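# Move bottle TB from fridge bin to bench, close door

## Task

Find the bottle marked with the letters TB among the four in the refrigerator's bin, lift it out and set it upright on the bench; the other three must still be standing inside the refrigerator, and its door must end up closed. If no bottle carries TB, take none out, close the door, and press the CALL key on the operator panel so that it stays latched in.

## Robot and tools

Robot: two UR7e-style six-joint arms, left_arm and right_arm, each with a two-finger Robotiq 140 gripper (fingers can fold) and a wrist camera. Each arm rides a carriage on one shared floor track: left_rail carries left_arm and is always the +y one, right_rail carries right_arm. Names do not match image sides.

Scene frame: fixed to the table, metres. Table top z = 0, +z up, +x is where the arms face, +y to their left. The track lies along y at x = 0, y = 0 at its centre; the table starts at x = 0.17. Each arm base sits at x = 0, y = its rail position_m, z = 0.04. Gripper axes: fingers point along its +z, open and close along its y. end_effector_position is the point between closed pads; fingertips sit about 33 mm past it (9 mm when fully open). Printed hand poses can be off by a few cm.

execute_actions(actions, cameras): actions is a list holding one action (empty list = just observe; images come then, or when cameras names them). An action has optional rows, steps, until, and device keys. rows: up to 15 rows, each applied for one 1/30 s step. Every row is 18 numbers in [-1, 1] covering both arms: left_arm's six joint values (shoulder pan, shoulder lift, elbow, wrist 1, wrist 2, wrist 3), then its gripper position, force_limit, speed, then the same nine for right_arm. Joint values are offsets, not poses: 1.0 = 2.222 rad, counted from the Joint targets at the start of the call (not from the previous row), so sending an offset again moves further. Joint ranges: ±6.283 rad for all but the elbow, ±3.142. Gripper numbers are absolute settings: position +1 fully open (140 mm), pads meet near -0.8, -1 closes until blocked; force_limit -1 gentle (~14 N) to +1 (~58 N); speed -1 ~30 mm/s to +1 ~250 mm/s; faster closes grip harder. To keep a gripper unchanged, resend its last three numbers (0 is a real command). steps: 1 to 450, default 15; arms keep heading for the last row afterwards. until: ends early on rail conditions, e.g. {"left_rail": {"position_status": ["!=", "moving"]}} or {"all": {"status": "ended"}}; numbers need a comparison.

Rails: {"left_rail": {"position_m": ...}} is an absolute place on the track (left_rail -0.8 to 1.5, right_rail -1.5 to 0.8), plus speed_m_s 0.01 to 1 and acceleration_factor 0.1 to 1; {"stop": true} brakes. Keep carriages 0.78 m or more apart. After sending, wait with an until on position_status before moving the arm to scene points. Statuses: moving, done, contact_stop, time_out, stopped, stopped_with_arm, stopped_for_other_arm, stopped_for_other_carriage; position_answer taken/not_taken.

move(target, speed, blend, stop_force, zero, blocking, cameras): drives all joints together along a path. target is one 18-number row, or a list of up to 15 rows; all joint values are offsets from the Joint targets at the move's start (not chained). speed: rad/s of the joint with farthest to go, 0.01 to 3.14, default 0.5. blend: rad corner rounding per waypoint (0 = stop). stop_force: 3 to 120 N, ends an arm's path on contact; use slow speed with it, and leave it out when backing away from a press. zero resets the force baseline (default true). blocking=false returns early; then call wait or stop before further rows or moves. Result adds a move: line (done, off_target, moving, held, fault; limits=held).

wait(seconds 0-10), stop() brakes a running move, zoom_image(camera, region [x0,y0,x1,y1] pixels, max 504 each side), zero_wrist_force(arm), read_manual(section), finished_scene(scene=1). Cameras: cam_high, cam_bench_left, cam_bench_mid, cam_bench_right, cam_left_wrist, cam_right_wrist.

Results: Joint positions/velocities per arm (rail first, then six joints), Joint targets (what displacements count from), Joint torques, Motor temperatures, end-effector pose and velocities, Wrist force/torque (tool axes), Wrist depth (7x7 mm grid per wrist camera), Tool commands, position_measured (counts: 3 open, 230 pads met), object_status (0 moving, 1 blocked opening, 2 blocked closing = likely holding, 3 reached target/pads met). Lines like joint sent to its limit or joint command not followed flag clipped commands.

Avoid: dropping anything or placing it off the table (track and metal strip count as off), releasing moving parts, fast or hard contact with fixtures, the arms touching each other, holding heavy loads far from centre. Faults: contact torque at a joint limit (141 N m big joints, 26.3 N m wrists) or about 150 N outside force halts the arm 10 s; hot motors (85 °C) halt it longer. Grip within the fingertip quarter of the pads for a firm hold.

Each tool is called after "Emit:" as name([rows], argument=value, ...), one row to a line, values as JSON.

## Session

Emit:
execute_actions(actions=[])

Scene clock: 0.00 s.
left_arm: end_effector_position=(+0.3456, +1.1912, +0.5800) position_measured=3 object_status=3 end_effector_quat_wxyz=(+0.000, +0.000, +1.000, +0.000) | right_arm: end_effector_position=(+0.3456, -1.3563, +0.5800) position_measured=3 object_status=3 end_effector_quat_wxyz=(+0.000, +0.000, +1.000, +0.000)
Joint positions: left_arm=[1.164 -0.316 -1.725 0.971 -0.816 -1.571 -0.316] | right_arm=[-1.384 -0.316 -1.725 0.971 -0.816 -1.571 -0.316]
Joint velocities: within noise
Joint torques (N m): no reading
Motor temperatures (°C): left_arm=[23 25 26 34 28 28] | right_arm=[25 25 30 32 31 34]
Wrist force (N): no reading
Wrist torque (N m): no reading
Wrist force, peak (N): no reading
Wrist depth (mm): cam_left_wrist=[641 630 654 639 636 625 632 / - - - - 643 662 660 / - 692 703 - - - 690 / - 132 - 730 - - 130 / - 130 - 786 778 800 112 / - 113 - 833 823 1612 - / - 1849 1777 1820 2033 - -] | cam_right_wrist=[1193 623 - 623 616 - 628 / 1319 - - 660 - - - / 1420 - 703 - 721 - - / 1485 129 - - - 149 119 / - 127 - - - - 109 / - 1725 1794 1901 1661 1824 1766 / - 1869 1885 1901 1869 1917 1901]
Joint targets: left_arm=[1.164 -0.316 -1.725 0.971 -0.816 -1.571 -0.316] | right_arm=[-1.384 -0.316 -1.725 0.971 -0.816 -1.571 -0.316]
Tool commands: left_gripper/position=+1.0 left_gripper/force_limit=+1.0 left_gripper/speed=+1.0 right_gripper/position=+1.0 right_gripper/force_limit=+1.0 right_gripper/speed=+1.0
left_rail: position_m=1.164 position_status=done
right_rail: position_m=-1.384 position_status=done

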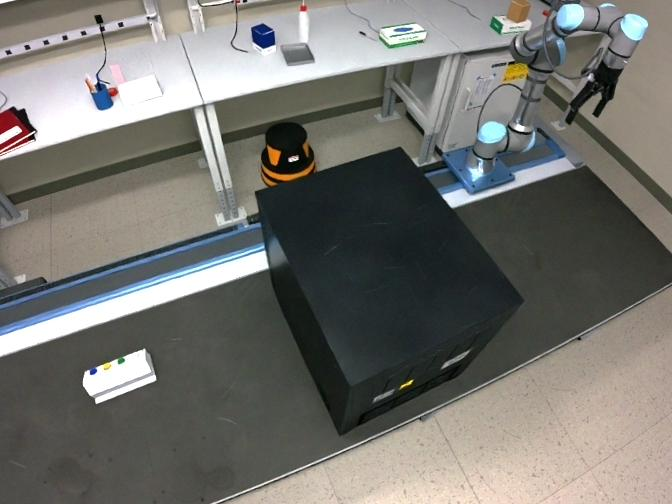

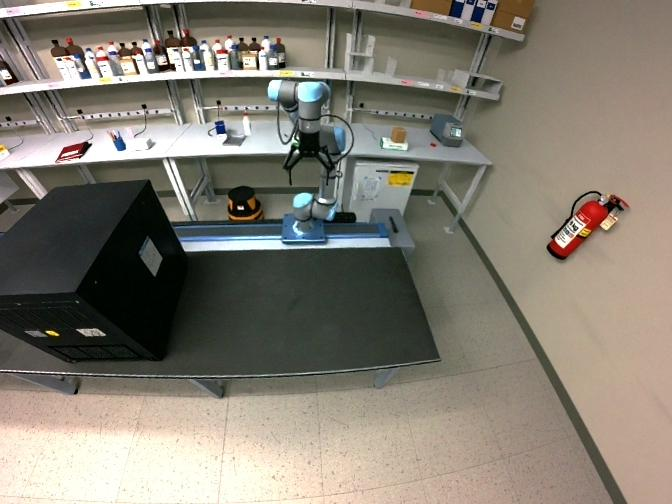

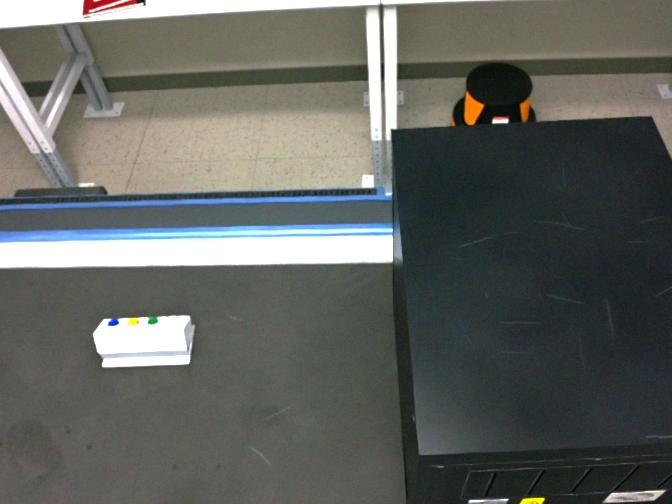

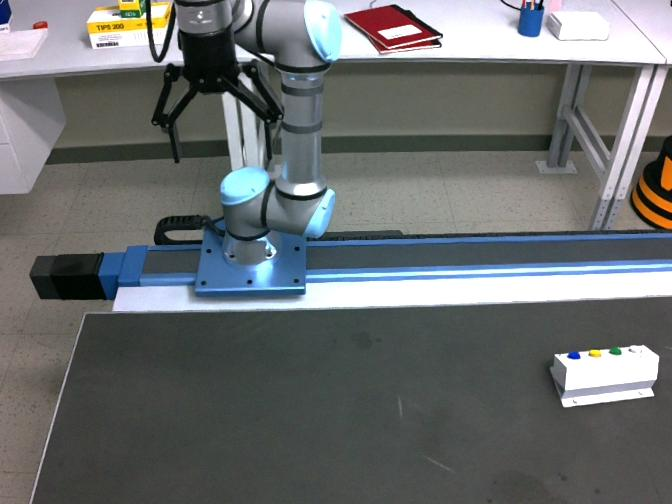

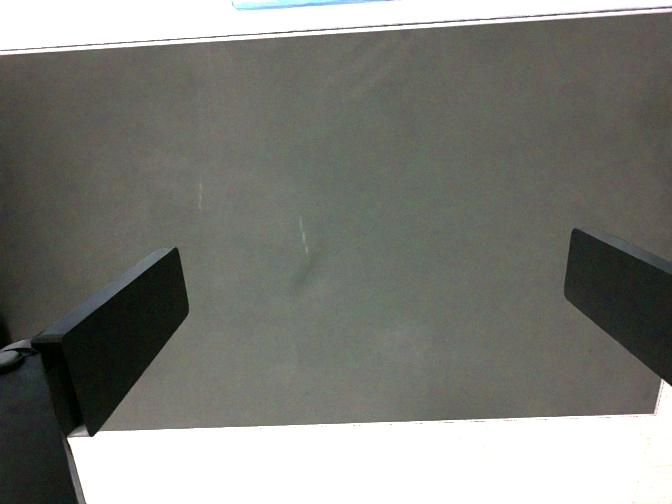

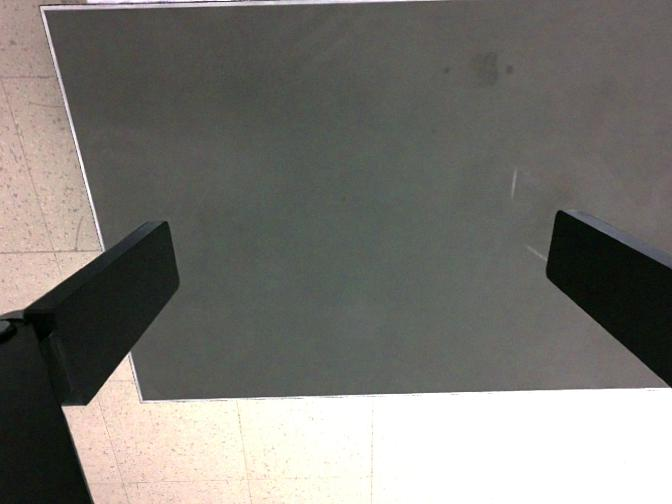

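Emit:
zoom_image(camera="cam_bench_left", region=[0, 160, 240, 380])

Emit:
zoom_image(camera="cam_high", region=[240, 130, 540, 440])

Emit:
zoom_image(camera="cam_bench_right", region=[520, 320, 672, 430])

Emit:
zoom_image(camera="cam_bench_mid", region=[380, 100, 672, 504])

Scaled by 2.100.

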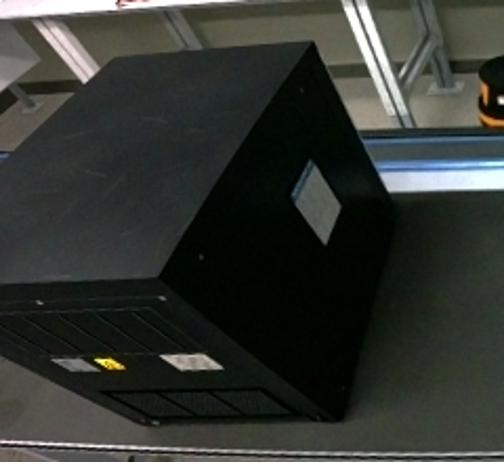

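Scaled by 1.626.

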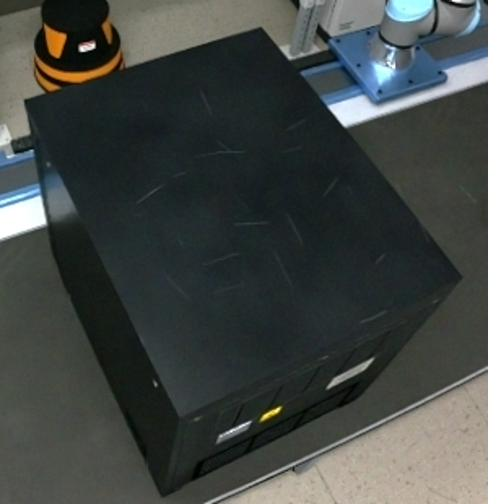

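Scaled by 3.316.

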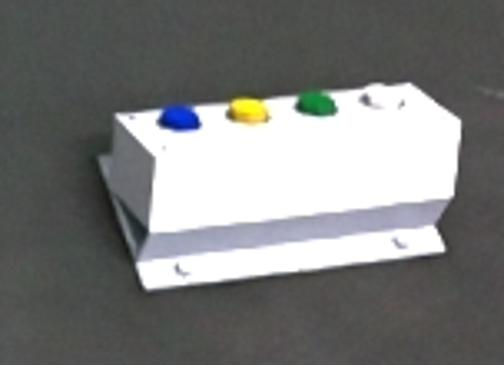

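Scaled by 1.248.

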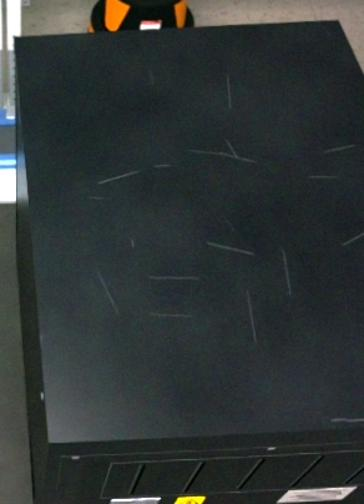

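Emit:
move(target=[0,0,0,0,0,0,1,1,1,0.4245,-0.0619,0.2878,-0.579,-0.1766,-0.636,1,1,1], speed=1.2)

Emit:
move(target=[0,0,0,0,0,0,1,1,1,0.4245,-0.0619,0.2878,-0.579,-0.1766,-0.636,1,1,1], speed=1.2)

Emit:
execute_actions([
  {"right_rail":{"position_m":-0.5,"speed_m_s":0.5,"acceleration_factor":0.5},"steps":150,"until":{"right_rail":{"position_status":["!=","moving"]}}},
], cameras=["cam_right_wrist","cam_high","cam_bench_mid"])

Scene clock: 5.57 s.
left_arm: end_effector_position=(+0.3456, +1.1912, +0.5800) position_measured=3 object_status=3 end_effector_quat_wxyz=(+0.000, +0.000, +1.000, +0.000) | right_arm: end_effector_position=(+0.4216, -1.0604, +0.5746) position_measured=3 object_status=3 end_effector_quat_wxyz=(-0.225, +0.809, -0.416, +0.350)
Joint positions: left_arm=[1.164 -0.316 -1.725 0.971 -0.816 -1.571 -0.316] | right_arm=[-1.384 0.627 -1.863 1.61 -2.102 -1.963 -1.729]
Joint torques (N m): left_arm=[1.81 -10.34 -20.47 -3.25 -0.01 0.17] | right_arm=[8.47 -20.51 -10.01 -6.01 -2.5 -1.74]
Wrist force (N): left_arm=[0.0 0.0 0.2] | right_arm=[-0.1 -1.0 -0.9]
Wrist torque (N m): left_arm=[0.00 -0.01 0.00] | right_arm=[-0.11 0.10 -0.03]
Wrist force, peak (N): left_arm=[-0.3 0.2 0.6] | right_arm=[-1.8 -1.0 -1.3]
Wrist depth (mm): cam_left_wrist=[645 639 637 641 616 603 630 / - - - - - 664 - / 686 - - - 658 716 - / - 131 - - - - 125 / - 121 - - - - 113 / - 105 - - - 839 - / - 1880 1896 1912 1671 1777 1834] | cam_right_wrist=[3031 3298 2412 1985 1614 688 575 / - 3115 2386 1934 1712 656 564 / 4232 3031 2361 1869 - 660 559 / 3935 138 2312 - 686 149 119 / - 148 2289 - 766 - 109 / - 2702 - 825 - 615 564 / - 2839 - - 652 580 558]
Joint targets: left_arm=[1.164 -0.316 -1.725 0.971 -0.816 -1.571 -0.316] | right_arm=[-1.384 0.627 -1.863 1.610 -2.103 -1.963 -1.729]
left_rail: position_m=1.164 position_status=done
right_rail: position_m=-1.384 position_status=done
move: done

Scene clock: 7.60 s.
left_arm: end_effector_position=(+0.3456, +1.1912, +0.5800) position_measured=3 object_status=3 end_effector_quat_wxyz=(+0.000, +0.000, +1.000, +0.000) | right_arm: end_effector_position=(+0.0868, -0.9602, +0.5915) position_measured=3 object_status=3 end_effector_quat_wxyz=(-0.270, +0.653, +0.271, +0.653)
Joint positions: left_arm=[1.164 -0.316 -1.725 0.971 -0.816 -1.571 -0.316] | right_arm=[-1.384 1.57 -2 2.249 -3.389 -2.356 -3.142]
Joint torques (N m): left_arm=[1.18 -10.33 -19.93 -3.27 -0.09 0.11] | right_arm=[8.17 -12.79 -7.94 -4.9 -1.7 -1.48]
Wrist force (N): left_arm=[0.0 -0.1 0.0] | right_arm=[-0.8 0.2 -0.1]
Wrist torque (N m): left_arm=[-0.02 -0.01 -0.01] | right_arm=[0.07 0.37 -0.08]
Wrist force, peak (N): left_arm=[-0.1 0.2 0.6] | right_arm=[-1.2 -0.2 -2.0]
Wrist depth (mm): cam_left_wrist=[662 637 607 676 636 641 - / - 662 - - 652 670 - / 707 - 719 692 - 632 - / - 142 775 733 - - 129 / - 121 795 778 833 - 112 / - 842 - - 1545 - - / - 1834 1896 1791 1777 1834 1791] | cam_right_wrist=[2991 - - 6230 3738 3738 - / 1485 1174 - 4577 4232 4313 - / 1289 1015 992 5340 4232 - - / - 137 - 3398 3204 2991 119 / - 127 - 1127 2077 2361 109 / - 873 - 908 - - - / - 760 - - - 745 -]
Joint targets: left_arm=[1.164 -0.316 -1.725 0.971 -0.816 -1.571 -0.316] | right_arm=[-1.384 1.570 -2.000 2.249 -3.389 -2.356 -3.142]
left_rail: position_m=1.164 position_status=done
right_rail: position_m=-1.384 position_status=done
move: done

Scene clock: 10.43 s.
left_arm: end_effector_position=(+0.3456, +1.1912, +0.5800) position_measured=3 object_status=3 end_effector_quat_wxyz=(+0.000, +0.000, +1.000, +0.000) | right_arm: end_effector_position=(+0.0867, -0.0766, +0.5915) position_measured=3 object_status=3 end_effector_quat_wxyz=(-0.270, +0.653, +0.271, +0.653)
Joint positions: left_arm=[1.164 -0.316 -1.725 0.971 -0.816 -1.571 -0.316] | right_arm=[-0.5 1.57 -2 2.249 -3.389 -2.356 -3.142]
Joint torques (N m): left_arm=[1.48 -10.18 -21.17 -3.42 -0.11 0.17] | right_arm=[0.53 -4.99 -11.49 -3.31 -0.73 -1.03]
Wrist force (N): left_arm=[0.1 -0.2 0.2] | right_arm=[-0.4 0.2 -0.3]
Wrist torque (N m): left_arm=[-0.04 -0.02 0.00] | right_arm=[0.06 0.29 -0.08]
Wrist force, peak (N): left_arm=[0.3 0.2 0.4] | right_arm=[-0.5 1.4 -1.3]
Wrist depth (mm): cam_left_wrist=[648 650 664 648 605 608 634 / - - - - - - - / - - - - 714 707 701 / - 132 735 - 705 740 131 / - 121 - 789 - - 113 / - 823 - 827 842 823 - / - 1880 1820 1820 1865 1865 1763] | cam_right_wrist=[1010 2702 - - 4984 - - / 1058 2876 3618 - - 3738 - / - 2670 533 451 382 522 - / - 138 708 717 407 471 119 / - 119 721 630 454 595 109 / - 897 776 721 510 699 - / - 748 714 645 - - -]
Joint targets: left_arm=[1.164 -0.316 -1.725 0.971 -0.816 -1.571 -0.316] | right_arm=[-0.500 1.570 -2.000 2.249 -3.389 -2.356 -3.142]
Tool commands: left_gripper/position=+1.0 left_gripper/force_limit=+1.0 left_gripper/speed=+1.0 right_gripper/position=+1.0 right_gripper/force_limit=+1.0 right_gripper/speed=+1.0
left_rail: position_m=1.164 position_status=done
right_rail: position_m=-0.500 speed_m_s=0.50 position_status=done
Images, in order (width x height): cam_high 672x504, cam_bench_mid 672x504, cam_right_wrist 672x504.

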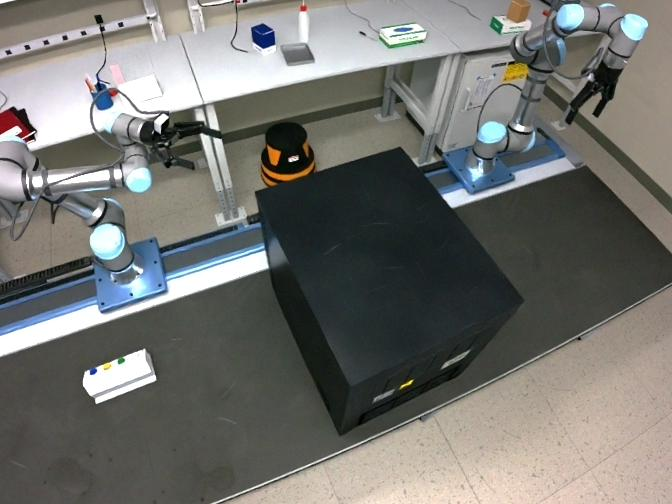

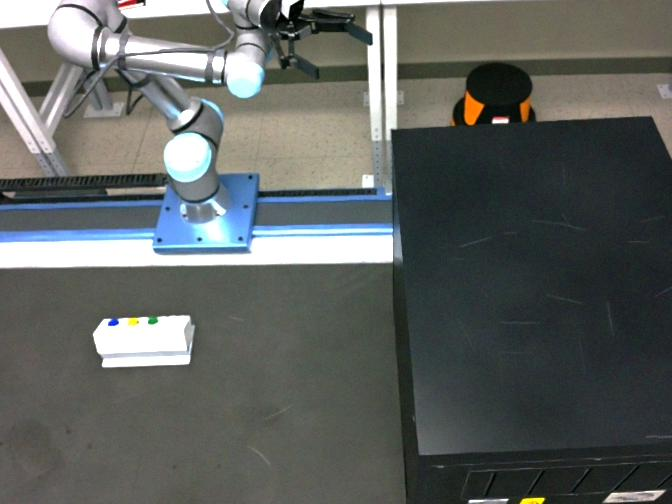

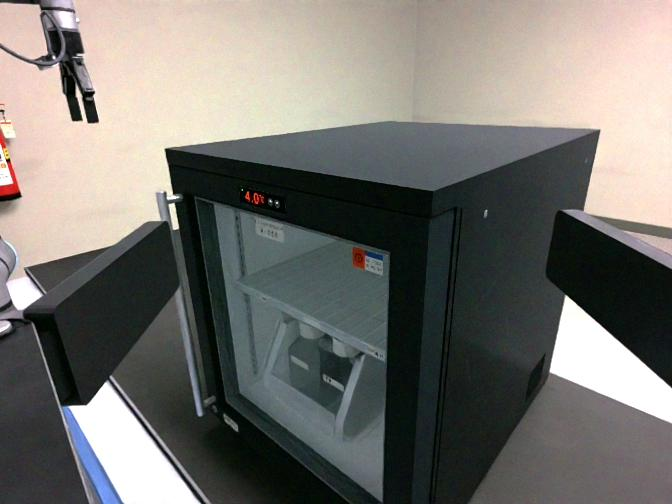

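Emit:
zoom_image(camera="cam_right_wrist", region=[140, 140, 460, 504])

Emit:
zoom_image(camera="cam_right_wrist", region=[240, 280, 400, 450])

Scaled by 1.385.

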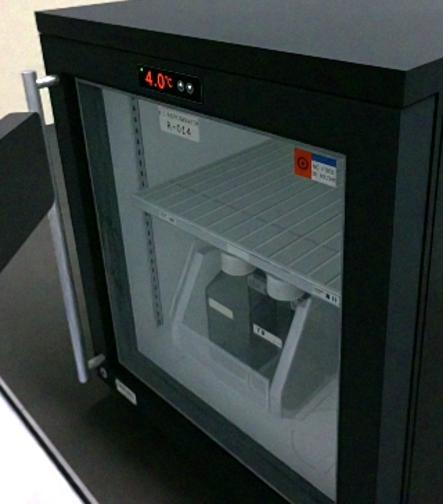

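Scaled by 2.965.

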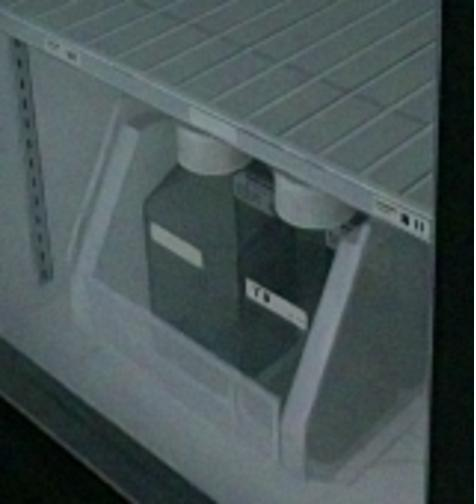

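Emit:
move(target=[-0.922,0.1204,0.427,0.159,0.35,0.142,1,1,1,0,0,0,0,0,0,1,1,1], speed=1.0)

Emit:
execute_actions([
  {"left_rail":{"position_m":0.9,"speed_m_s":0.3,"acceleration_factor":0.4},"steps":150,"until":{"left_rail":{"position_status":["!=","moving"]}}},
], cameras=["cam_right_wrist","cam_left_wrist","cam_bench_left"])

Scene clock: 17.60 s.
left_arm: end_effector_position=(+0.1200, +0.7888, +0.3502) position_measured=3 object_status=3 end_effector_quat_wxyz=(+0.001, +0.707, +0.000, +0.707) | right_arm: end_effector_position=(+0.0867, -0.0766, +0.5915) position_measured=3 object_status=3 end_effector_quat_wxyz=(-0.270, +0.653, +0.271, +0.653)
Joint positions: left_arm=[1.164 -2.364 -1.458 1.919 -0.463 -0.793 -0.001] | right_arm=[-0.5 1.57 -2 2.249 -3.389 -2.356 -3.142]
Joint torques (N m): left_arm=[-13.21 -10.87 -10.45 4.52 1.31 3.02] | right_arm=[-9.95 -12.57 -17.69 -1.18 1.4 -0.35]
Wrist force (N): left_arm=[-0.3 2.1 1.1] | right_arm=[-0.5 0.6 -0.3]
Wrist torque (N m): left_arm=[0.75 0.15 -0.40] | right_arm=[0.14 0.33 -0.08]
Wrist force, peak (N): left_arm=[-0.4 2.5 0.9] | right_arm=[-0.8 0.2 -0.5]
Wrist depth (mm): cam_left_wrist=[- - - - 3824 - 453 / 3318 4605 - - 4103 678 446 / - - - - - 664 466 / - 143 4029 3270 3419 - 130 / - 121 998 - - 662 112 / - 121 - 592 574 574 - / - 509 497 501 481 514 452] | cam_right_wrist=[2549 2991 - 4232 - 3298 3618 / - - 5340 1068 971 3935 - / - 2913 523 447 382 519 - / 880 138 705 726 423 474 119 / - 119 714 630 449 590 109 / - 834 776 708 512 790 - / - 766 648 650 539 731 728]
Joint targets: left_arm=[1.164 -2.365 -1.458 1.919 -0.463 -0.793 0.000] | right_arm=[-0.500 1.570 -2.000 2.249 -3.389 -2.356 -3.142]
left_rail: position_m=1.164 position_status=done
right_rail: position_m=-0.500 speed_m_s=0.50 position_status=done
move: done

Scene clock: 19.33 s.
left_arm: end_effector_position=(+0.1199, +0.5248, +0.3501) position_measured=3 object_status=3 end_effector_quat_wxyz=(+0.001, +0.707, +0.000, +0.707) | right_arm: end_effector_position=(+0.0867, -0.0766, +0.5915) position_measured=3 object_status=3 end_effector_quat_wxyz=(-0.270, +0.653, +0.271, +0.653)
Joint positions: left_arm=[0.9 -2.365 -1.458 1.919 -0.463 -0.793 0] | right_arm=[-0.5 1.57 -2 2.249 -3.389 -2.356 -3.142]
Joint torques (N m): left_arm=[-11.54 -16.42 -16.09 2.92 0.6 2.69] | right_arm=[-10.15 -12.9 -19.82 -0.62 1.81 -0.32]
Wrist force (N): left_arm=[-0.3 2.1 1.0] | right_arm=[-0.5 0.2 -0.1]
Wrist torque (N m): left_arm=[0.76 0.16 -0.40] | right_arm=[0.05 0.33 -0.08]
Wrist force, peak (N): left_arm=[-0.4 3.1 1.3] | right_arm=[-0.8 0.4 -0.2]
Wrist depth (mm): cam_left_wrist=[3890 - - 542 252 204 461 / - - 4257 570 360 664 - / - - - 701 239 392 416 / 3824 142 3761 3582 - 413 130 / - 121 755 875 298 456 112 / - 583 678 577 324 439 427 / - 541 514 500 341 371 407] | cam_right_wrist=[- - - - 4078 4078 - / 3251 2951 - - 4154 - - / 2336 - 523 450 380 525 - / 758 129 699 710 412 471 119 / - 119 750 630 444 597 109 / - 901 779 750 519 804 - / - 766 697 643 571 - -]
Joint targets: left_arm=[0.900 -2.365 -1.458 1.919 -0.463 -0.793 0.000] | right_arm=[-0.500 1.570 -2.000 2.249 -3.389 -2.356 -3.142]
Tool commands: left_gripper/position=+1.0 left_gripper/force_limit=+1.0 left_gripper/speed=+1.0 right_gripper/position=+1.0 right_gripper/force_limit=+1.0 right_gripper/speed=+1.0
left_rail: position_m=0.900 speed_m_s=0.30 position_status=done
right_rail: position_m=-0.500 speed_m_s=0.50 position_status=done
Images, in order (width x height): cam_bench_left 672x504, cam_left_wrist 672x504, cam_right_wrist 672x504.

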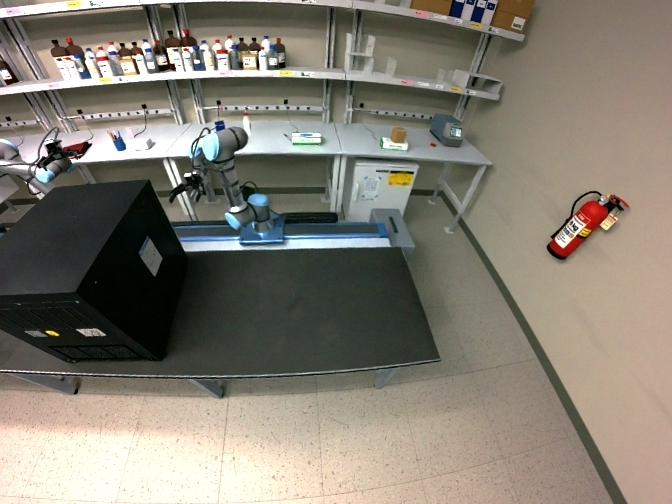

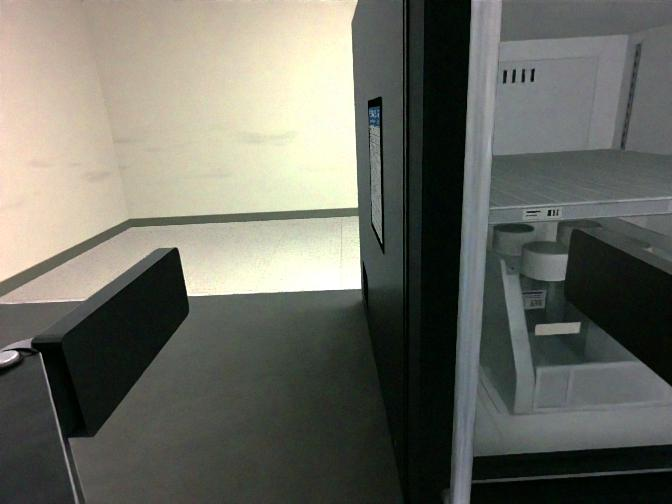

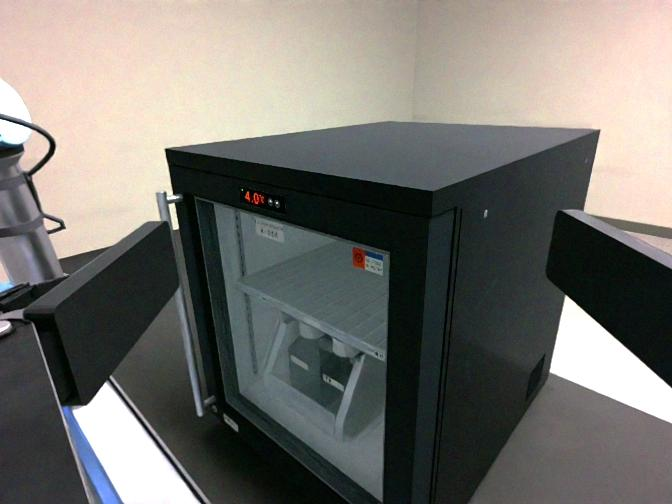

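Emit:
execute_actions([
  {"left_rail":{"position_m":0.812,"speed_m_s":0.3,"acceleration_factor":0.4},"steps":150,"until":{"left_rail":{"position_status":["!=","moving"]}}},
], cameras=["cam_left_wrist"])

Scene clock: 22.37 s.
left_arm: end_effector_position=(+0.1199, +0.4368, +0.3501) position_measured=3 object_status=3 end_effector_quat_wxyz=(+0.001, +0.707, +0.000, +0.707) | right_arm: end_effector_position=(+0.0867, -0.0766, +0.5915) position_measured=3 object_status=3 end_effector_quat_wxyz=(-0.270, +0.653, +0.271, +0.653)
Joint positions: left_arm=[0.812 -2.365 -1.458 1.919 -0.463 -0.793 0] | right_arm=[-0.5 1.57 -2 2.249 -3.389 -2.356 -3.142]
Joint torques (N m): left_arm=[-9.7 -29.82 -22.69 0.28 -1.18 2.55] | right_arm=[-9.83 -13.01 -21.67 0.35 1.7 -0.03]
Wrist force (N): left_arm=[-0.5 2.1 1.2] | right_arm=[-0.5 0.5 -0.3]
Wrist torque (N m): left_arm=[0.76 0.20 -0.40] | right_arm=[0.13 0.31 -0.07]
Wrist force, peak (N): left_arm=[-0.3 3.3 1.4] | right_arm=[-0.8 0.3 -0.4]
Wrist depth (mm): cam_left_wrist=[- 3049 - 252 476 485 520 / - 6268 - 260 684 - 530 / 3959 5503 - 281 489 453 371 / - 3699 4029 285 416 505 125 / - 121 - 304 566 583 112 / - 576 - 322 450 - 430 / - 545 467 307 392 402 389] | cam_right_wrist=[- 2991 3677 3204 - 3867 - / 2136 2670 2913 726 690 634 - / 678 3031 522 457 382 522 - / 680 129 738 712 414 469 119 / - 119 768 635 449 595 109 / - 894 771 692 495 697 - / - 758 662 643 562 - -]
Joint targets: left_arm=[0.812 -2.365 -1.458 1.919 -0.463 -0.793 0.000] | right_arm=[-0.500 1.570 -2.000 2.249 -3.389 -2.356 -3.142]
Tool commands: left_gripper/position=+1.0 left_gripper/force_limit=+1.0 left_gripper/speed=+1.0 right_gripper/position=+1.0 right_gripper/force_limit=+1.0 right_gripper/speed=+1.0
left_rail: position_m=0.812 speed_m_s=0.30 position_status=done
right_rail: position_m=-0.500 speed_m_s=0.50 position_status=done
Images, in order (width x height): cam_left_wrist 672x504.

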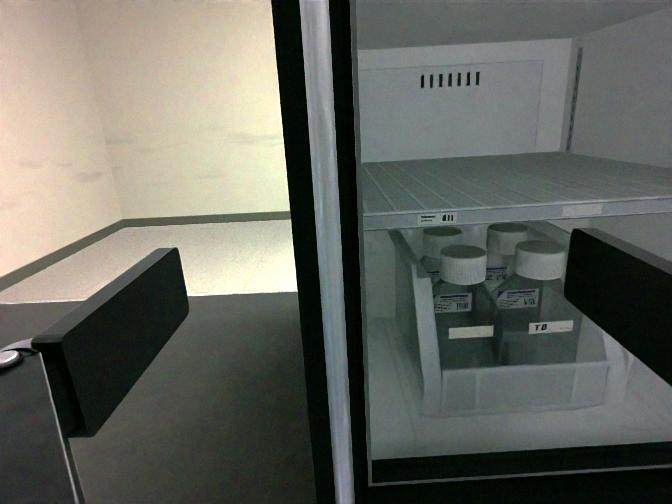

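Emit:
zoom_image(camera="cam_left_wrist", region=[370, 200, 650, 430])

Emit:
zoom_image(camera="cam_left_wrist", region=[400, 210, 600, 350])

Scaled by 1.800.

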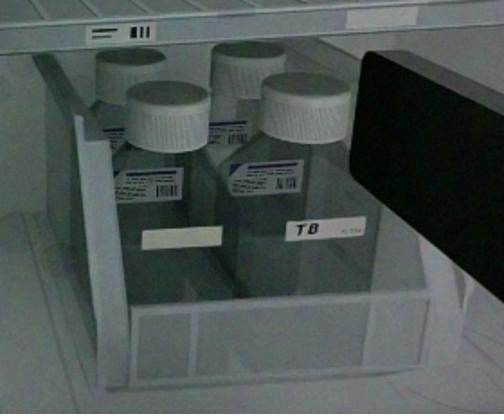

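Scaled by 2.520.

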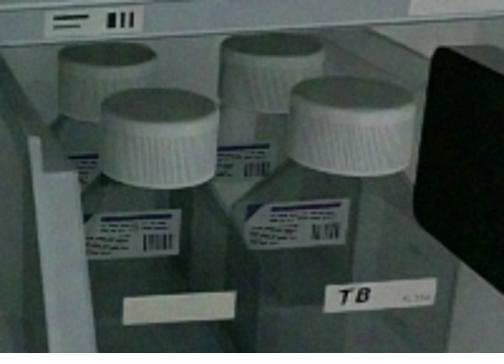

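Emit:
execute_actions([
  {"left_rail":{"position_m":0.824,"speed_m_s":0.2,"acceleration_factor":0.4},"steps":150,"until":{"left_rail":{"position_status":["!=","moving"]}}},
])

Emit:
move(target=[0.0522,-0.0253,0.0283,-0.0026,0.0516,0,1,1,1,0,0,0,0,0,0,1,1,1], speed=0.2, cameras=["cam_left_wrist","cam_right_wrist"])

Scene clock: 24.43 s.
left_arm: end_effector_position=(+0.1199, +0.4488, +0.3501) position_measured=3 object_status=3 end_effector_quat_wxyz=(+0.001, +0.707, +0.000, +0.707) | right_arm: end_effector_position=(+0.0867, -0.0766, +0.5915) position_measured=3 object_status=3 end_effector_quat_wxyz=(-0.270, +0.653, +0.271, +0.653)
Joint positions: left_arm=[0.824 -2.365 -1.458 1.919 -0.463 -0.793 0] | right_arm=[-0.5 1.57 -2 2.249 -3.389 -2.356 -3.142]
Joint torques (N m): left_arm=[-7.61 -31.38 -29.82 -0.42 -1.3 2.36] | right_arm=[-10.44 -12.75 -23.07 0.63 1.82 0.12]
Wrist force (N): left_arm=[-0.4 2.1 1.2] | right_arm=[-0.5 0.3 -0.2]
Wrist torque (N m): left_arm=[0.76 0.18 -0.40] | right_arm=[0.09 0.32 -0.08]
Wrist force, peak (N): left_arm=[-0.3 3.8 1.0] | right_arm=[-0.7 0.5 -0.5]
Wrist depth (mm): cam_left_wrist=[- - - 236 473 497 471 / - - - 254 - - 682 / - - - 267 479 447 416 / - 141 3890 250 351 - 123 / - 121 845 269 536 - 113 / - 107 - 321 449 397 429 / - - - 305 407 426 391] | cam_right_wrist=[- - - - 4232 - 2839 / - 2735 - - 690 3677 - / 684 - 544 453 381 522 4577 / 686 129 714 726 433 468 125 / - 119 740 632 436 593 109 / - 876 779 760 505 694 - / - 758 719 650 552 717 -]
Joint targets: left_arm=[0.824 -2.365 -1.458 1.919 -0.463 -0.793 0.000] | right_arm=[-0.500 1.570 -2.000 2.249 -3.389 -2.356 -3.142]
Tool commands: left_gripper/position=+1.0 left_gripper/force_limit=+1.0 left_gripper/speed=+1.0 right_gripper/position=+1.0 right_gripper/force_limit=+1.0 right_gripper/speed=+1.0
left_rail: position_m=0.824 speed_m_s=0.20 position_status=done
right_rail: position_m=-0.500 speed_m_s=0.50 position_status=done

Scene clock: 25.53 s.
left_arm: end_effector_position=(+0.1802, +0.4491, +0.3500) position_measured=3 object_status=3 end_effector_quat_wxyz=(+0.000, +0.707, +0.000, +0.707) | right_arm: end_effector_position=(+0.0867, -0.0766, +0.5915) position_measured=3 object_status=3 end_effector_quat_wxyz=(-0.270, +0.653, +0.271, +0.653)
Joint positions: left_arm=[0.824 -2.249 -1.514 1.982 -0.469 -0.679 0] | right_arm=[-0.5 1.57 -2 2.249 -3.389 -2.356 -3.142]
Joint torques (N m): left_arm=[14.61 -31.67 -11.57 -1.2 1.3 2.16] | right_arm=[-10.04 -12.66 -24.54 0.75 1.75 0.19]
Wrist force (N): left_arm=[-0.2 2.0 1.2] | right_arm=[-0.4 0.4 -0.1]
Wrist torque (N m): left_arm=[0.74 0.14 -0.40] | right_arm=[0.11 0.30 -0.08]
Wrist force, peak (N): left_arm=[-0.1 2.0 2.4] | right_arm=[-0.7 0.2 -0.1]
Wrist depth (mm): cam_left_wrist=[3134 4605 - 159 - 483 533 / - - - 202 602 603 536 / - - - 179 484 454 424 / - 3270 3582 216 308 293 130 / - 121 - 198 428 507 112 / - 107 615 213 437 333 - / - 495 526 260 376 358 363] | cam_right_wrist=[- 2578 - - - 2520 - / 2386 2608 3159 - 670 - - / 697 2769 561 454 381 494 - / 708 129 710 733 429 451 119 / - 127 745 632 452 616 109 / - 804 753 738 500 738 - / - 768 - 650 589 - -]
Joint targets: left_arm=[0.824 -2.249 -1.514 1.982 -0.469 -0.678 0.000] | right_arm=[-0.500 1.570 -2.000 2.249 -3.389 -2.356 -3.142]
left_rail: position_m=0.824 speed_m_s=0.20 position_status=done
right_rail: position_m=-0.500 speed_m_s=0.50 position_status=done
move: done
Images, in order (width x height): cam_left_wrist 672x504, cam_right_wrist 672x504.

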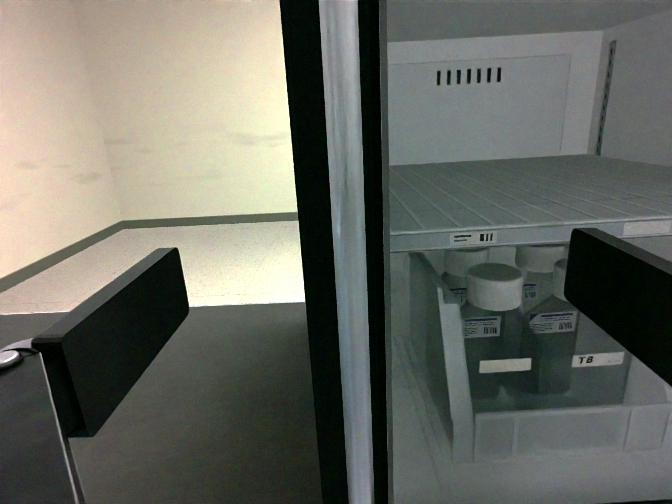

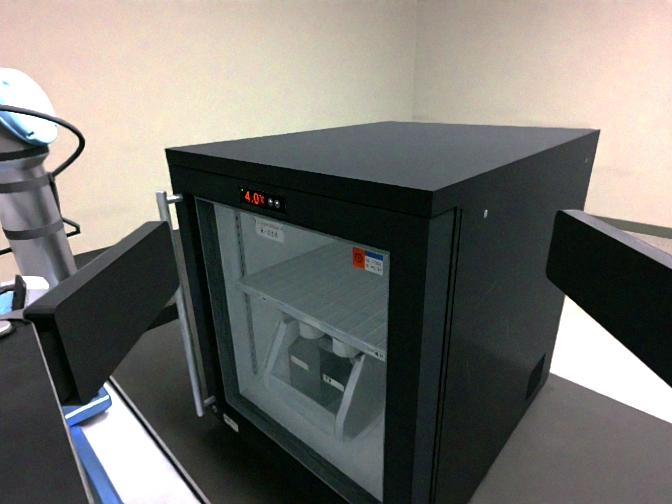

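Emit:
move(target=[0.0474,-0.0143,0.0153,-0.0005,0.0473,0,1,1,1,0,0,0,0,0,0,1,1,1], speed=0.1, stop_force=12)

Emit:
execute_actions([
  {"rows":[[0,0,0,0,0,0,-1,-1,-1,0,0,0,0,0,0,1,1,1]],"steps":200},
], cameras=["cam_left_wrist","cam_right_wrist"])

Scene clock: 28.33 s.
left_arm: end_effector_position=(+0.2280, +0.4493, +0.3500) position_measured=3 object_status=3 end_effector_quat_wxyz=(+0.000, +0.707, +0.000, +0.707) | right_arm: end_effector_position=(+0.0867, -0.0766, +0.5915) position_measured=3 object_status=3 end_effector_quat_wxyz=(-0.270, +0.653, +0.271, +0.653)
Joint positions: left_arm=[0.824 -2.143 -1.546 2.016 -0.47 -0.573 0] | right_arm=[-0.5 1.57 -2 2.249 -3.389 -2.356 -3.142]
Joint torques (N m): left_arm=[14.96 -30.96 -11.41 -1.56 1.16 2.17] | right_arm=[-9.69 -12.42 -27.24 0.65 1.71 0.11]
Wrist force (N): left_arm=[-0.3 2.2 1.0] | right_arm=[-0.5 0.4 -0.3]
Wrist torque (N m): left_arm=[0.78 0.14 -0.39] | right_arm=[0.10 0.31 -0.08]
Wrist force, peak (N): left_arm=[-0.2 2.3 1.7] | right_arm=[-0.7 0.3 -0.5]
Wrist depth (mm): cam_left_wrist=[- - - 113 475 499 536 / - - - - 595 591 583 / 3270 - - 127 397 444 415 / - 141 3761 135 247 265 138 / - 121 858 145 309 320 112 / - 105 - 152 305 - - / - - 514 164 377 - -] | cam_right_wrist=[- - - - - 3867 3115 / 641 - - 699 3802 3867 3802 / 692 605 524 447 383 523 2913 / 728 138 708 714 407 471 119 / - 119 724 632 458 593 109 / - 942 773 726 490 705 843 / - 771 - 648 517 - -]
Joint targets: left_arm=[0.824 -2.143 -1.546 2.016 -0.470 -0.573 0.000] | right_arm=[-0.500 1.570 -2.000 2.249 -3.389 -2.356 -3.142]
left_rail: position_m=0.824 speed_m_s=0.20 position_status=done
right_rail: position_m=-0.500 speed_m_s=0.50 position_status=done
move: done

Scene clock: 35.20 s.
left_arm: end_effector_position=(+0.2280, +0.4493, +0.3500) position_measured=158 object_status=2 end_effector_quat_wxyz=(+0.000, +0.707, +0.000, +0.707) | right_arm: end_effector_position=(+0.0867, -0.0766, +0.5915) position_measured=3 object_status=3 end_effector_quat_wxyz=(-0.270, +0.653, +0.271, +0.653)
Joint positions: left_arm=[0.824 -2.143 -1.546 2.016 -0.47 -0.573 0] | right_arm=[-0.5 1.57 -2 2.249 -3.389 -2.356 -3.142]
Joint torques (N m): left_arm=[14.59 -19.25 -26.84 -1.28 10.26 1.73] | right_arm=[-10.28 -12.32 -32.98 0.74 1.58 0.15]
Wrist force (N): left_arm=[0.4 -21.6 -28.0] | right_arm=[-0.6 0.3 -0.2]
Wrist torque (N m): left_arm=[2.21 0.07 -0.37] | right_arm=[0.08 0.32 -0.08]
Wrist force, peak (N): left_arm=[0.5 -21.7 -28.5] | right_arm=[-0.6 0.8 -0.1]
Wrist depth (mm): cam_left_wrist=[3178 - - 114 413 499 510 / - - - 123 - 592 576 / - 3223 - 127 422 446 413 / 3318 3639 3699 134 163 249 252 / 2930 2655 - 142 142 90 90 / - 76 - 152 464 - - / - - - 163 374 - -] | cam_right_wrist=[- - - - 4577 3935 3505 / 668 3031 - - - - 3560 / 692 - 527 453 382 524 5340 / 719 138 682 697 401 470 125 / - 119 717 634 453 597 109 / - 869 782 831 489 801 - / - 760 - 648 542 692 -]
Joint targets: left_arm=[0.824 -2.143 -1.546 2.016 -0.470 -0.573 0.000] | right_arm=[-0.500 1.570 -2.000 2.249 -3.389 -2.356 -3.142]
left_rail: position_m=0.824 speed_m_s=0.20 position_status=done
right_rail: position_m=-0.500 speed_m_s=0.50 position_status=done
Images, in order (width x height): cam_left_wrist 672x504, cam_right_wrist 672x504.

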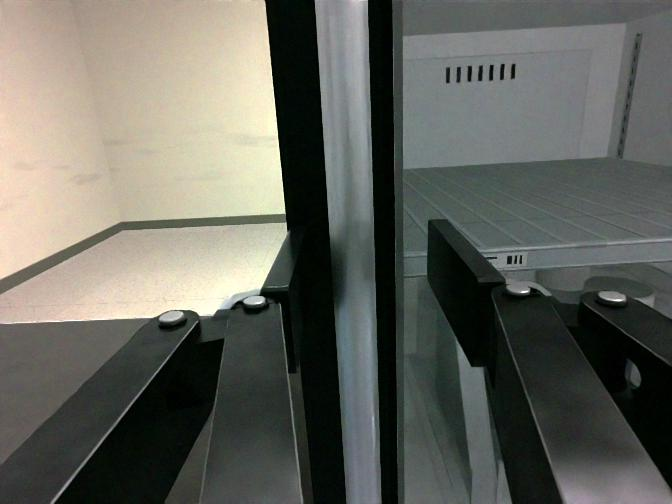

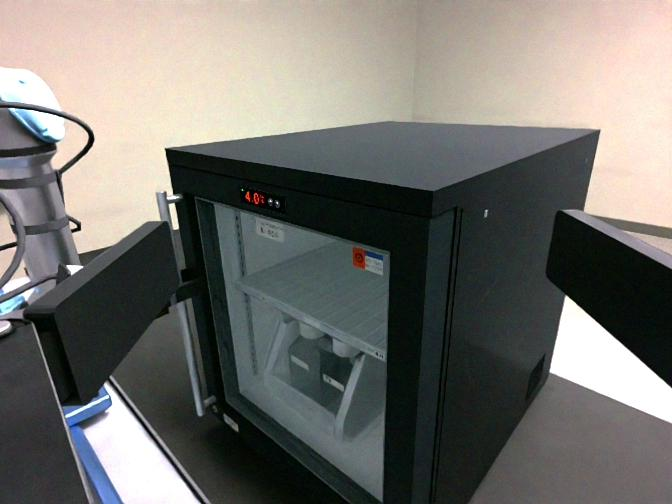

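Emit:
execute_actions([
  {"rows":[[0,0,0,0,0,0,0.3,-1,-1,0,0,0,0,0,0,1,1,1]],"steps":45},
])

Emit:
move(target=[-0.0288,0.0079,-0.0081,0.0003,-0.0284,0,0.3,-1,-1,0,0,0,0,0,0,1,1,1], speed=0.1)

Emit:
execute_actions([
  {"rows":[[0,0,0,0,0,0,-1,-1,-1,0,0,0,0,0,0,1,1,1]],"steps":150},
], cameras=["cam_left_wrist","cam_right_wrist"])

Scene clock: 37.63 s.
left_arm: end_effector_position=(+0.2280, +0.4493, +0.3500) position_measured=91 object_status=3 end_effector_quat_wxyz=(+0.000, +0.707, +0.000, +0.707) | right_arm: end_effector_position=(+0.0867, -0.0766, +0.5915) position_measured=3 object_status=3 end_effector_quat_wxyz=(-0.270, +0.653, +0.271, +0.653)
Joint positions: left_arm=[0.824 -2.143 -1.546 2.016 -0.47 -0.573 0] | right_arm=[-0.5 1.57 -2 2.249 -3.389 -2.356 -3.142]
Joint torques (N m): left_arm=[13.8 -11.98 -21.67 3.95 -1.49 1.65] | right_arm=[-9.57 -12.92 -33.87 0.76 1.7 0.12]
Wrist force (N): left_arm=[-1.5 1.0 2.5] | right_arm=[-0.5 0.5 -0.2]
Wrist torque (N m): left_arm=[0.54 0.37 -0.39] | right_arm=[0.13 0.31 -0.08]
Wrist force, peak (N): left_arm=[0.6 -21.9 -28.2] | right_arm=[-0.6 0.6 -0.6]
Wrist depth (mm): cam_left_wrist=[3582 - - 113 464 509 - / - - - - 566 602 557 / - - - 127 401 440 375 / - - 153 136 247 151 254 / - 87 134 146 374 117 89 / - - 618 153 439 435 - / - - 494 165 373 - -] | cam_right_wrist=[- - - 3560 4313 3738 3348 / 643 3031 - 710 692 3802 - / 705 662 551 453 380 535 3505 / 726 138 719 728 - 470 119 / - 137 738 632 - 635 109 / - 963 750 710 507 692 - / - 768 - 646 566 - -]
Joint targets: left_arm=[0.824 -2.143 -1.546 2.016 -0.470 -0.573 0.000] | right_arm=[-0.500 1.570 -2.000 2.249 -3.389 -2.356 -3.142]
left_rail: position_m=0.824 speed_m_s=0.20 position_status=done
right_rail: position_m=-0.500 speed_m_s=0.50 position_status=done

Scene clock: 38.73 s.
left_arm: end_effector_position=(+0.1999, +0.4490, +0.3500) position_measured=91 object_status=3 end_effector_quat_wxyz=(+0.000, +0.707, +0.000, +0.707) | right_arm: end_effector_position=(+0.0867, -0.0766, +0.5915) position_measured=3 object_status=3 end_effector_quat_wxyz=(-0.270, +0.653, +0.271, +0.653)
Joint positions: left_arm=[0.824 -2.207 -1.528 1.998 -0.469 -0.636 0] | right_arm=[-0.5 1.57 -2 2.249 -3.389 -2.356 -3.142]
Joint torques (N m): left_arm=[-14.96 -8.28 -30.02 4.25 -1.5 1.47] | right_arm=[-9.99 -12.86 -33.77 0.81 1.74 0.13]
Wrist force (N): left_arm=[-1.8 0.8 2.3] | right_arm=[-0.5 0.3 0.1]
Wrist torque (N m): left_arm=[0.48 0.43 -0.39] | right_arm=[0.09 0.31 -0.08]
Wrist force, peak (N): left_arm=[-1.5 1.2 3.0] | right_arm=[-0.7 0.3 -0.5]
Wrist depth (mm): cam_left_wrist=[- - - 140 454 495 496 / - - - 148 552 599 - / - - - 189 405 450 414 / - 4103 156 164 273 152 341 / - 87 134 176 340 117 89 / - - 611 186 333 - - / - - 504 196 377 326 -] | cam_right_wrist=[- 2804 - 5471 5607 3867 - / 658 2913 - 717 3802 646 - / 703 2702 524 453 381 525 - / 714 138 708 724 395 470 119 / - 137 705 630 488 580 109 / - 904 753 717 522 712 - / - 745 - 641 551 - 721]
Joint targets: left_arm=[0.824 -2.207 -1.528 1.998 -0.469 -0.636 0.000] | right_arm=[-0.500 1.570 -2.000 2.249 -3.389 -2.356 -3.142]
left_rail: position_m=0.824 speed_m_s=0.20 position_status=done
right_rail: position_m=-0.500 speed_m_s=0.50 position_status=done
move: done

Scene clock: 43.93 s.
left_arm: end_effector_position=(+0.1998, +0.4491, +0.3500) position_measured=188 object_status=2 end_effector_quat_wxyz=(+0.000, +0.707, +0.000, +0.707) | right_arm: end_effector_position=(+0.0867, -0.0766, +0.5915) position_measured=3 object_status=3 end_effector_quat_wxyz=(-0.270, +0.653, +0.271, +0.653)
Joint positions: left_arm=[0.824 -2.207 -1.528 1.998 -0.469 -0.636 0] | right_arm=[-0.5 1.57 -2 2.249 -3.389 -2.356 -3.142]
Joint torques (N m): left_arm=[-7.57 -8.37 -26.99 -2.42 10.93 1.31] | right_arm=[-9.86 -12.77 -33.88 0.76 1.69 0.11]
Wrist force (N): left_arm=[-1.5 -29.1 -17.3] | right_arm=[-0.4 0.4 -0.4]
Wrist torque (N m): left_arm=[1.45 0.33 -0.43] | right_arm=[0.10 0.30 -0.08]
Wrist force, peak (N): left_arm=[-2.0 -29.5 -17.3] | right_arm=[-0.6 0.3 -0.6]
Wrist depth (mm): cam_left_wrist=[- - - 143 479 474 522 / - - - 149 595 - - / 3368 4103 - 159 412 439 415 / 3270 3526 3526 163 210 276 281 / 2820 2786 86 170 138 92 342 / - - 93 - - - - / - - - 200 - - -] | cam_right_wrist=[- - 3618 3618 - - 3451 / 641 - - 3618 - 3738 3031 / 692 - 516 453 376 517 - / 719 129 712 701 409 469 119 / - 127 753 634 459 595 109 / - 946 768 684 480 703 - / - 760 - 643 554 726 -]
Joint targets: left_arm=[0.824 -2.207 -1.528 1.998 -0.469 -0.636 0.000] | right_arm=[-0.500 1.570 -2.000 2.249 -3.389 -2.356 -3.142]
left_rail: position_m=0.824 speed_m_s=0.20 position_status=done
right_rail: position_m=-0.500 speed_m_s=0.50 position_status=done
Images, in order (width x height): cam_left_wrist 672x504, cam_right_wrist 672x504.

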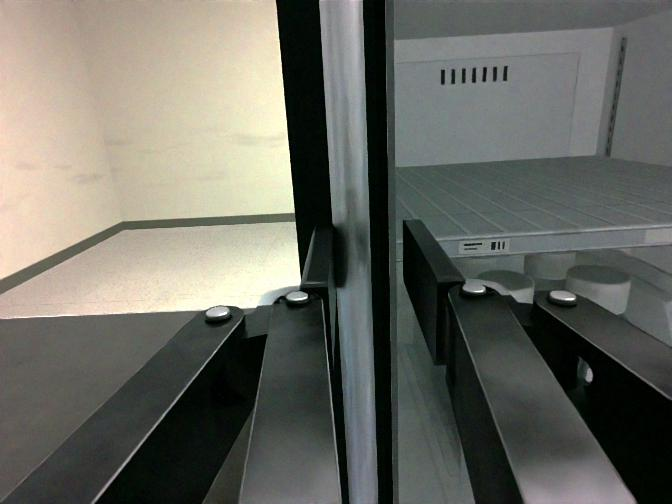

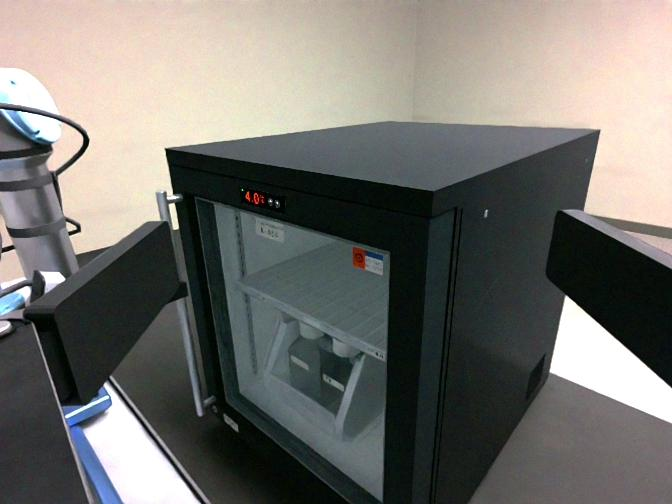

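Emit:
execute_actions([
  {"rows":[[0,0,0,0,0,0,0.0,-1,-1,0,0,0,0,0,0,1,1,1]],"steps":45},
])

Emit:
execute_actions([
  {"left_rail":{"position_m":0.8315,"speed_m_s":0.1,"acceleration_factor":0.3},"steps":150,"until":{"left_rail":{"position_status":["!=","moving"]}}},
])

Emit:
execute_actions([
  {"rows":[[0,0,0,0,0,0,-1,-1,-1,0,0,0,0,0,0,1,1,1]],"steps":150},
], cameras=["cam_left_wrist","cam_right_wrist"])

Scene clock: 46.13 s.
left_arm: end_effector_position=(+0.1998, +0.4491, +0.3500) position_measured=129 object_status=3 end_effector_quat_wxyz=(+0.000, +0.707, +0.000, +0.707) | right_arm: end_effector_position=(+0.0867, -0.0766, +0.5915) position_measured=3 object_status=3 end_effector_quat_wxyz=(-0.270, +0.653, +0.271, +0.653)
Joint positions: left_arm=[0.824 -2.207 -1.528 1.998 -0.469 -0.636 0] | right_arm=[-0.5 1.57 -2 2.249 -3.389 -2.356 -3.142]
Joint torques (N m): left_arm=[-2.37 -8.33 -25.02 4.15 -1.6 1.22] | right_arm=[-9.72 -12.87 -34.24 0.74 1.73 0.22]
Wrist force (N): left_arm=[-3.8 2.2 1.7] | right_arm=[-0.7 0.2 -0.1]
Wrist torque (N m): left_arm=[0.78 0.84 -0.39] | right_arm=[0.07 0.35 -0.08]
Wrist force, peak (N): left_arm=[-1.7 -29.4 -17.3] | right_arm=[-0.9 0.4 0.2]
Wrist depth (mm): cam_left_wrist=[3582 3368 3761 140 416 494 522 / - - - 149 597 - - / 2930 - - 187 410 456 416 / 2535 4029 136 162 213 271 344 / 2564 89 105 175 455 101 88 / - 80 - 185 443 - - / - - - - 377 - -] | cam_right_wrist=[- - - - - 3560 2839 / 2520 - - 4577 726 - 4984 / 672 - 524 451 381 527 3251 / 714 138 686 724 396 470 125 / - 119 733 628 433 578 109 / - 850 755 750 516 658 - / - 750 - 645 543 678 -]
Joint targets: left_arm=[0.824 -2.207 -1.528 1.998 -0.469 -0.636 0.000] | right_arm=[-0.500 1.570 -2.000 2.249 -3.389 -2.356 -3.142]
left_rail: position_m=0.824 speed_m_s=0.20 position_status=done
right_rail: position_m=-0.500 speed_m_s=0.50 position_status=done

Scene clock: 46.67 s.
left_arm: end_effector_position=(+0.1998, +0.4566, +0.3500) position_measured=129 object_status=3 end_effector_quat_wxyz=(+0.000, +0.707, +0.000, +0.707) | right_arm: end_effector_position=(+0.0867, -0.0766, +0.5915) position_measured=3 object_status=3 end_effector_quat_wxyz=(-0.270, +0.653, +0.271, +0.653)
Joint positions: left_arm=[0.831 -2.207 -1.528 1.998 -0.469 -0.636 0] | right_arm=[-0.5 1.57 -2 2.249 -3.389 -2.356 -3.142]
Joint torques (N m): left_arm=[-3.54 -9.45 -26.17 4.03 -1.17 1.24] | right_arm=[-9.86 -12.28 -33.51 0.72 1.75 0.16]
Wrist force (N): left_arm=[-3.6 1.8 1.9] | right_arm=[-0.5 0.3 -0.2]
Wrist torque (N m): left_arm=[0.69 0.79 -0.40] | right_arm=[0.09 0.31 -0.08]
Wrist force, peak (N): left_arm=[-3.9 2.5 1.9] | right_arm=[-0.8 0.2 0.0]
Wrist depth (mm): cam_left_wrist=[3582 - - 140 407 500 542 / - - - 145 589 - - / 3270 - 5128 157 401 440 423 / - 3761 136 163 208 272 283 / 2624 95 105 173 221 101 88 / - 80 - 187 248 - - / - - - 206 376 - -] | cam_right_wrist=[- - 3505 - 4772 - 3935 / 694 2608 3115 3867 4313 - - / 692 - 529 453 378 550 3677 / 717 138 719 724 403 470 119 / - 119 758 637 447 598 109 / - 831 763 708 493 699 - / - 745 - 645 539 692 -]
Joint targets: left_arm=[0.832 -2.207 -1.528 1.998 -0.469 -0.636 0.000] | right_arm=[-0.500 1.570 -2.000 2.249 -3.389 -2.356 -3.142]
Tool commands: left_gripper/position=+0.0 left_gripper/force_limit=-1.0 left_gripper/speed=-1.0 right_gripper/position=+1.0 right_gripper/force_limit=+1.0 right_gripper/speed=+1.0
left_rail: position_m=0.831 position_m_goal=0.832 speed_m_s=0.10 position_status=done
right_rail: position_m=-0.500 speed_m_s=0.50 position_status=done

Scene clock: 51.87 s.
left_arm: end_effector_position=(+0.1998, +0.4566, +0.3500) position_measured=208 object_status=2 end_effector_quat_wxyz=(+0.000, +0.707, +0.000, +0.707) | right_arm: end_effector_position=(+0.0867, -0.0766, +0.5915) position_measured=3 object_status=3 end_effector_quat_wxyz=(-0.270, +0.653, +0.271, +0.653)
Joint positions: left_arm=[0.832 -2.207 -1.528 1.998 -0.469 -0.636 0] | right_arm=[-0.5 1.57 -2 2.249 -3.389 -2.356 -3.142]
Joint torques (N m): left_arm=[7.06 -10.19 -21.69 -0.43 5.67 0.94] | right_arm=[-9.78 -12.45 -34.15 0.67 1.76 0.17]
Wrist force (N): left_arm=[-4.9 -13.2 -5.5] | right_arm=[-0.6 0.4 -0.1]
Wrist torque (N m): left_arm=[1.14 0.82 -0.45] | right_arm=[0.12 0.32 -0.08]
Wrist force, peak (N): left_arm=[-5.3 -13.7 -5.6] | right_arm=[-1.0 0.3 -0.2]
Wrist depth (mm): cam_left_wrist=[- - - 139 392 - 497 / 3959 4103 - 146 - - - / - - - 156 401 441 412 / 3368 5014 3471 160 268 274 280 / 861 2930 92 168 - 84 350 / 699 - 76 185 - - - / - - - - - - -] | cam_right_wrist=[- - - - - 3677 - / 682 2735 - 3251 - 3298 2116 / 717 3348 566 455 388 528 750 / 721 137 668 728 411 449 119 / - 119 807 630 482 598 109 / - 897 758 748 485 750 - / - 766 733 646 561 719 -]
Joint targets: left_arm=[0.832 -2.207 -1.528 1.998 -0.469 -0.636 0.000] | right_arm=[-0.500 1.570 -2.000 2.249 -3.389 -2.356 -3.142]
left_rail: position_m=0.832 speed_m_s=0.10 position_status=done
right_rail: position_m=-0.500 speed_m_s=0.50 position_status=done
Images, in order (width x height): cam_left_wrist 672x504, cam_right_wrist 672x504.

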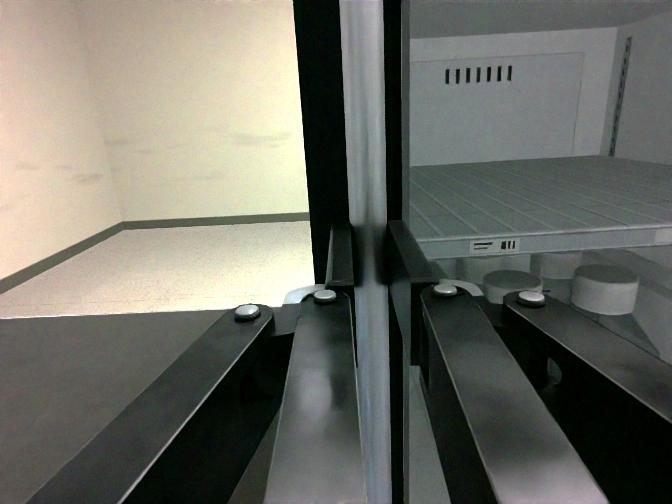

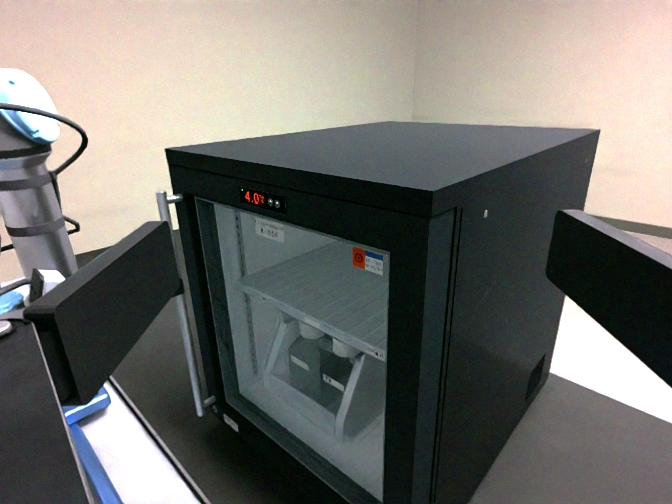

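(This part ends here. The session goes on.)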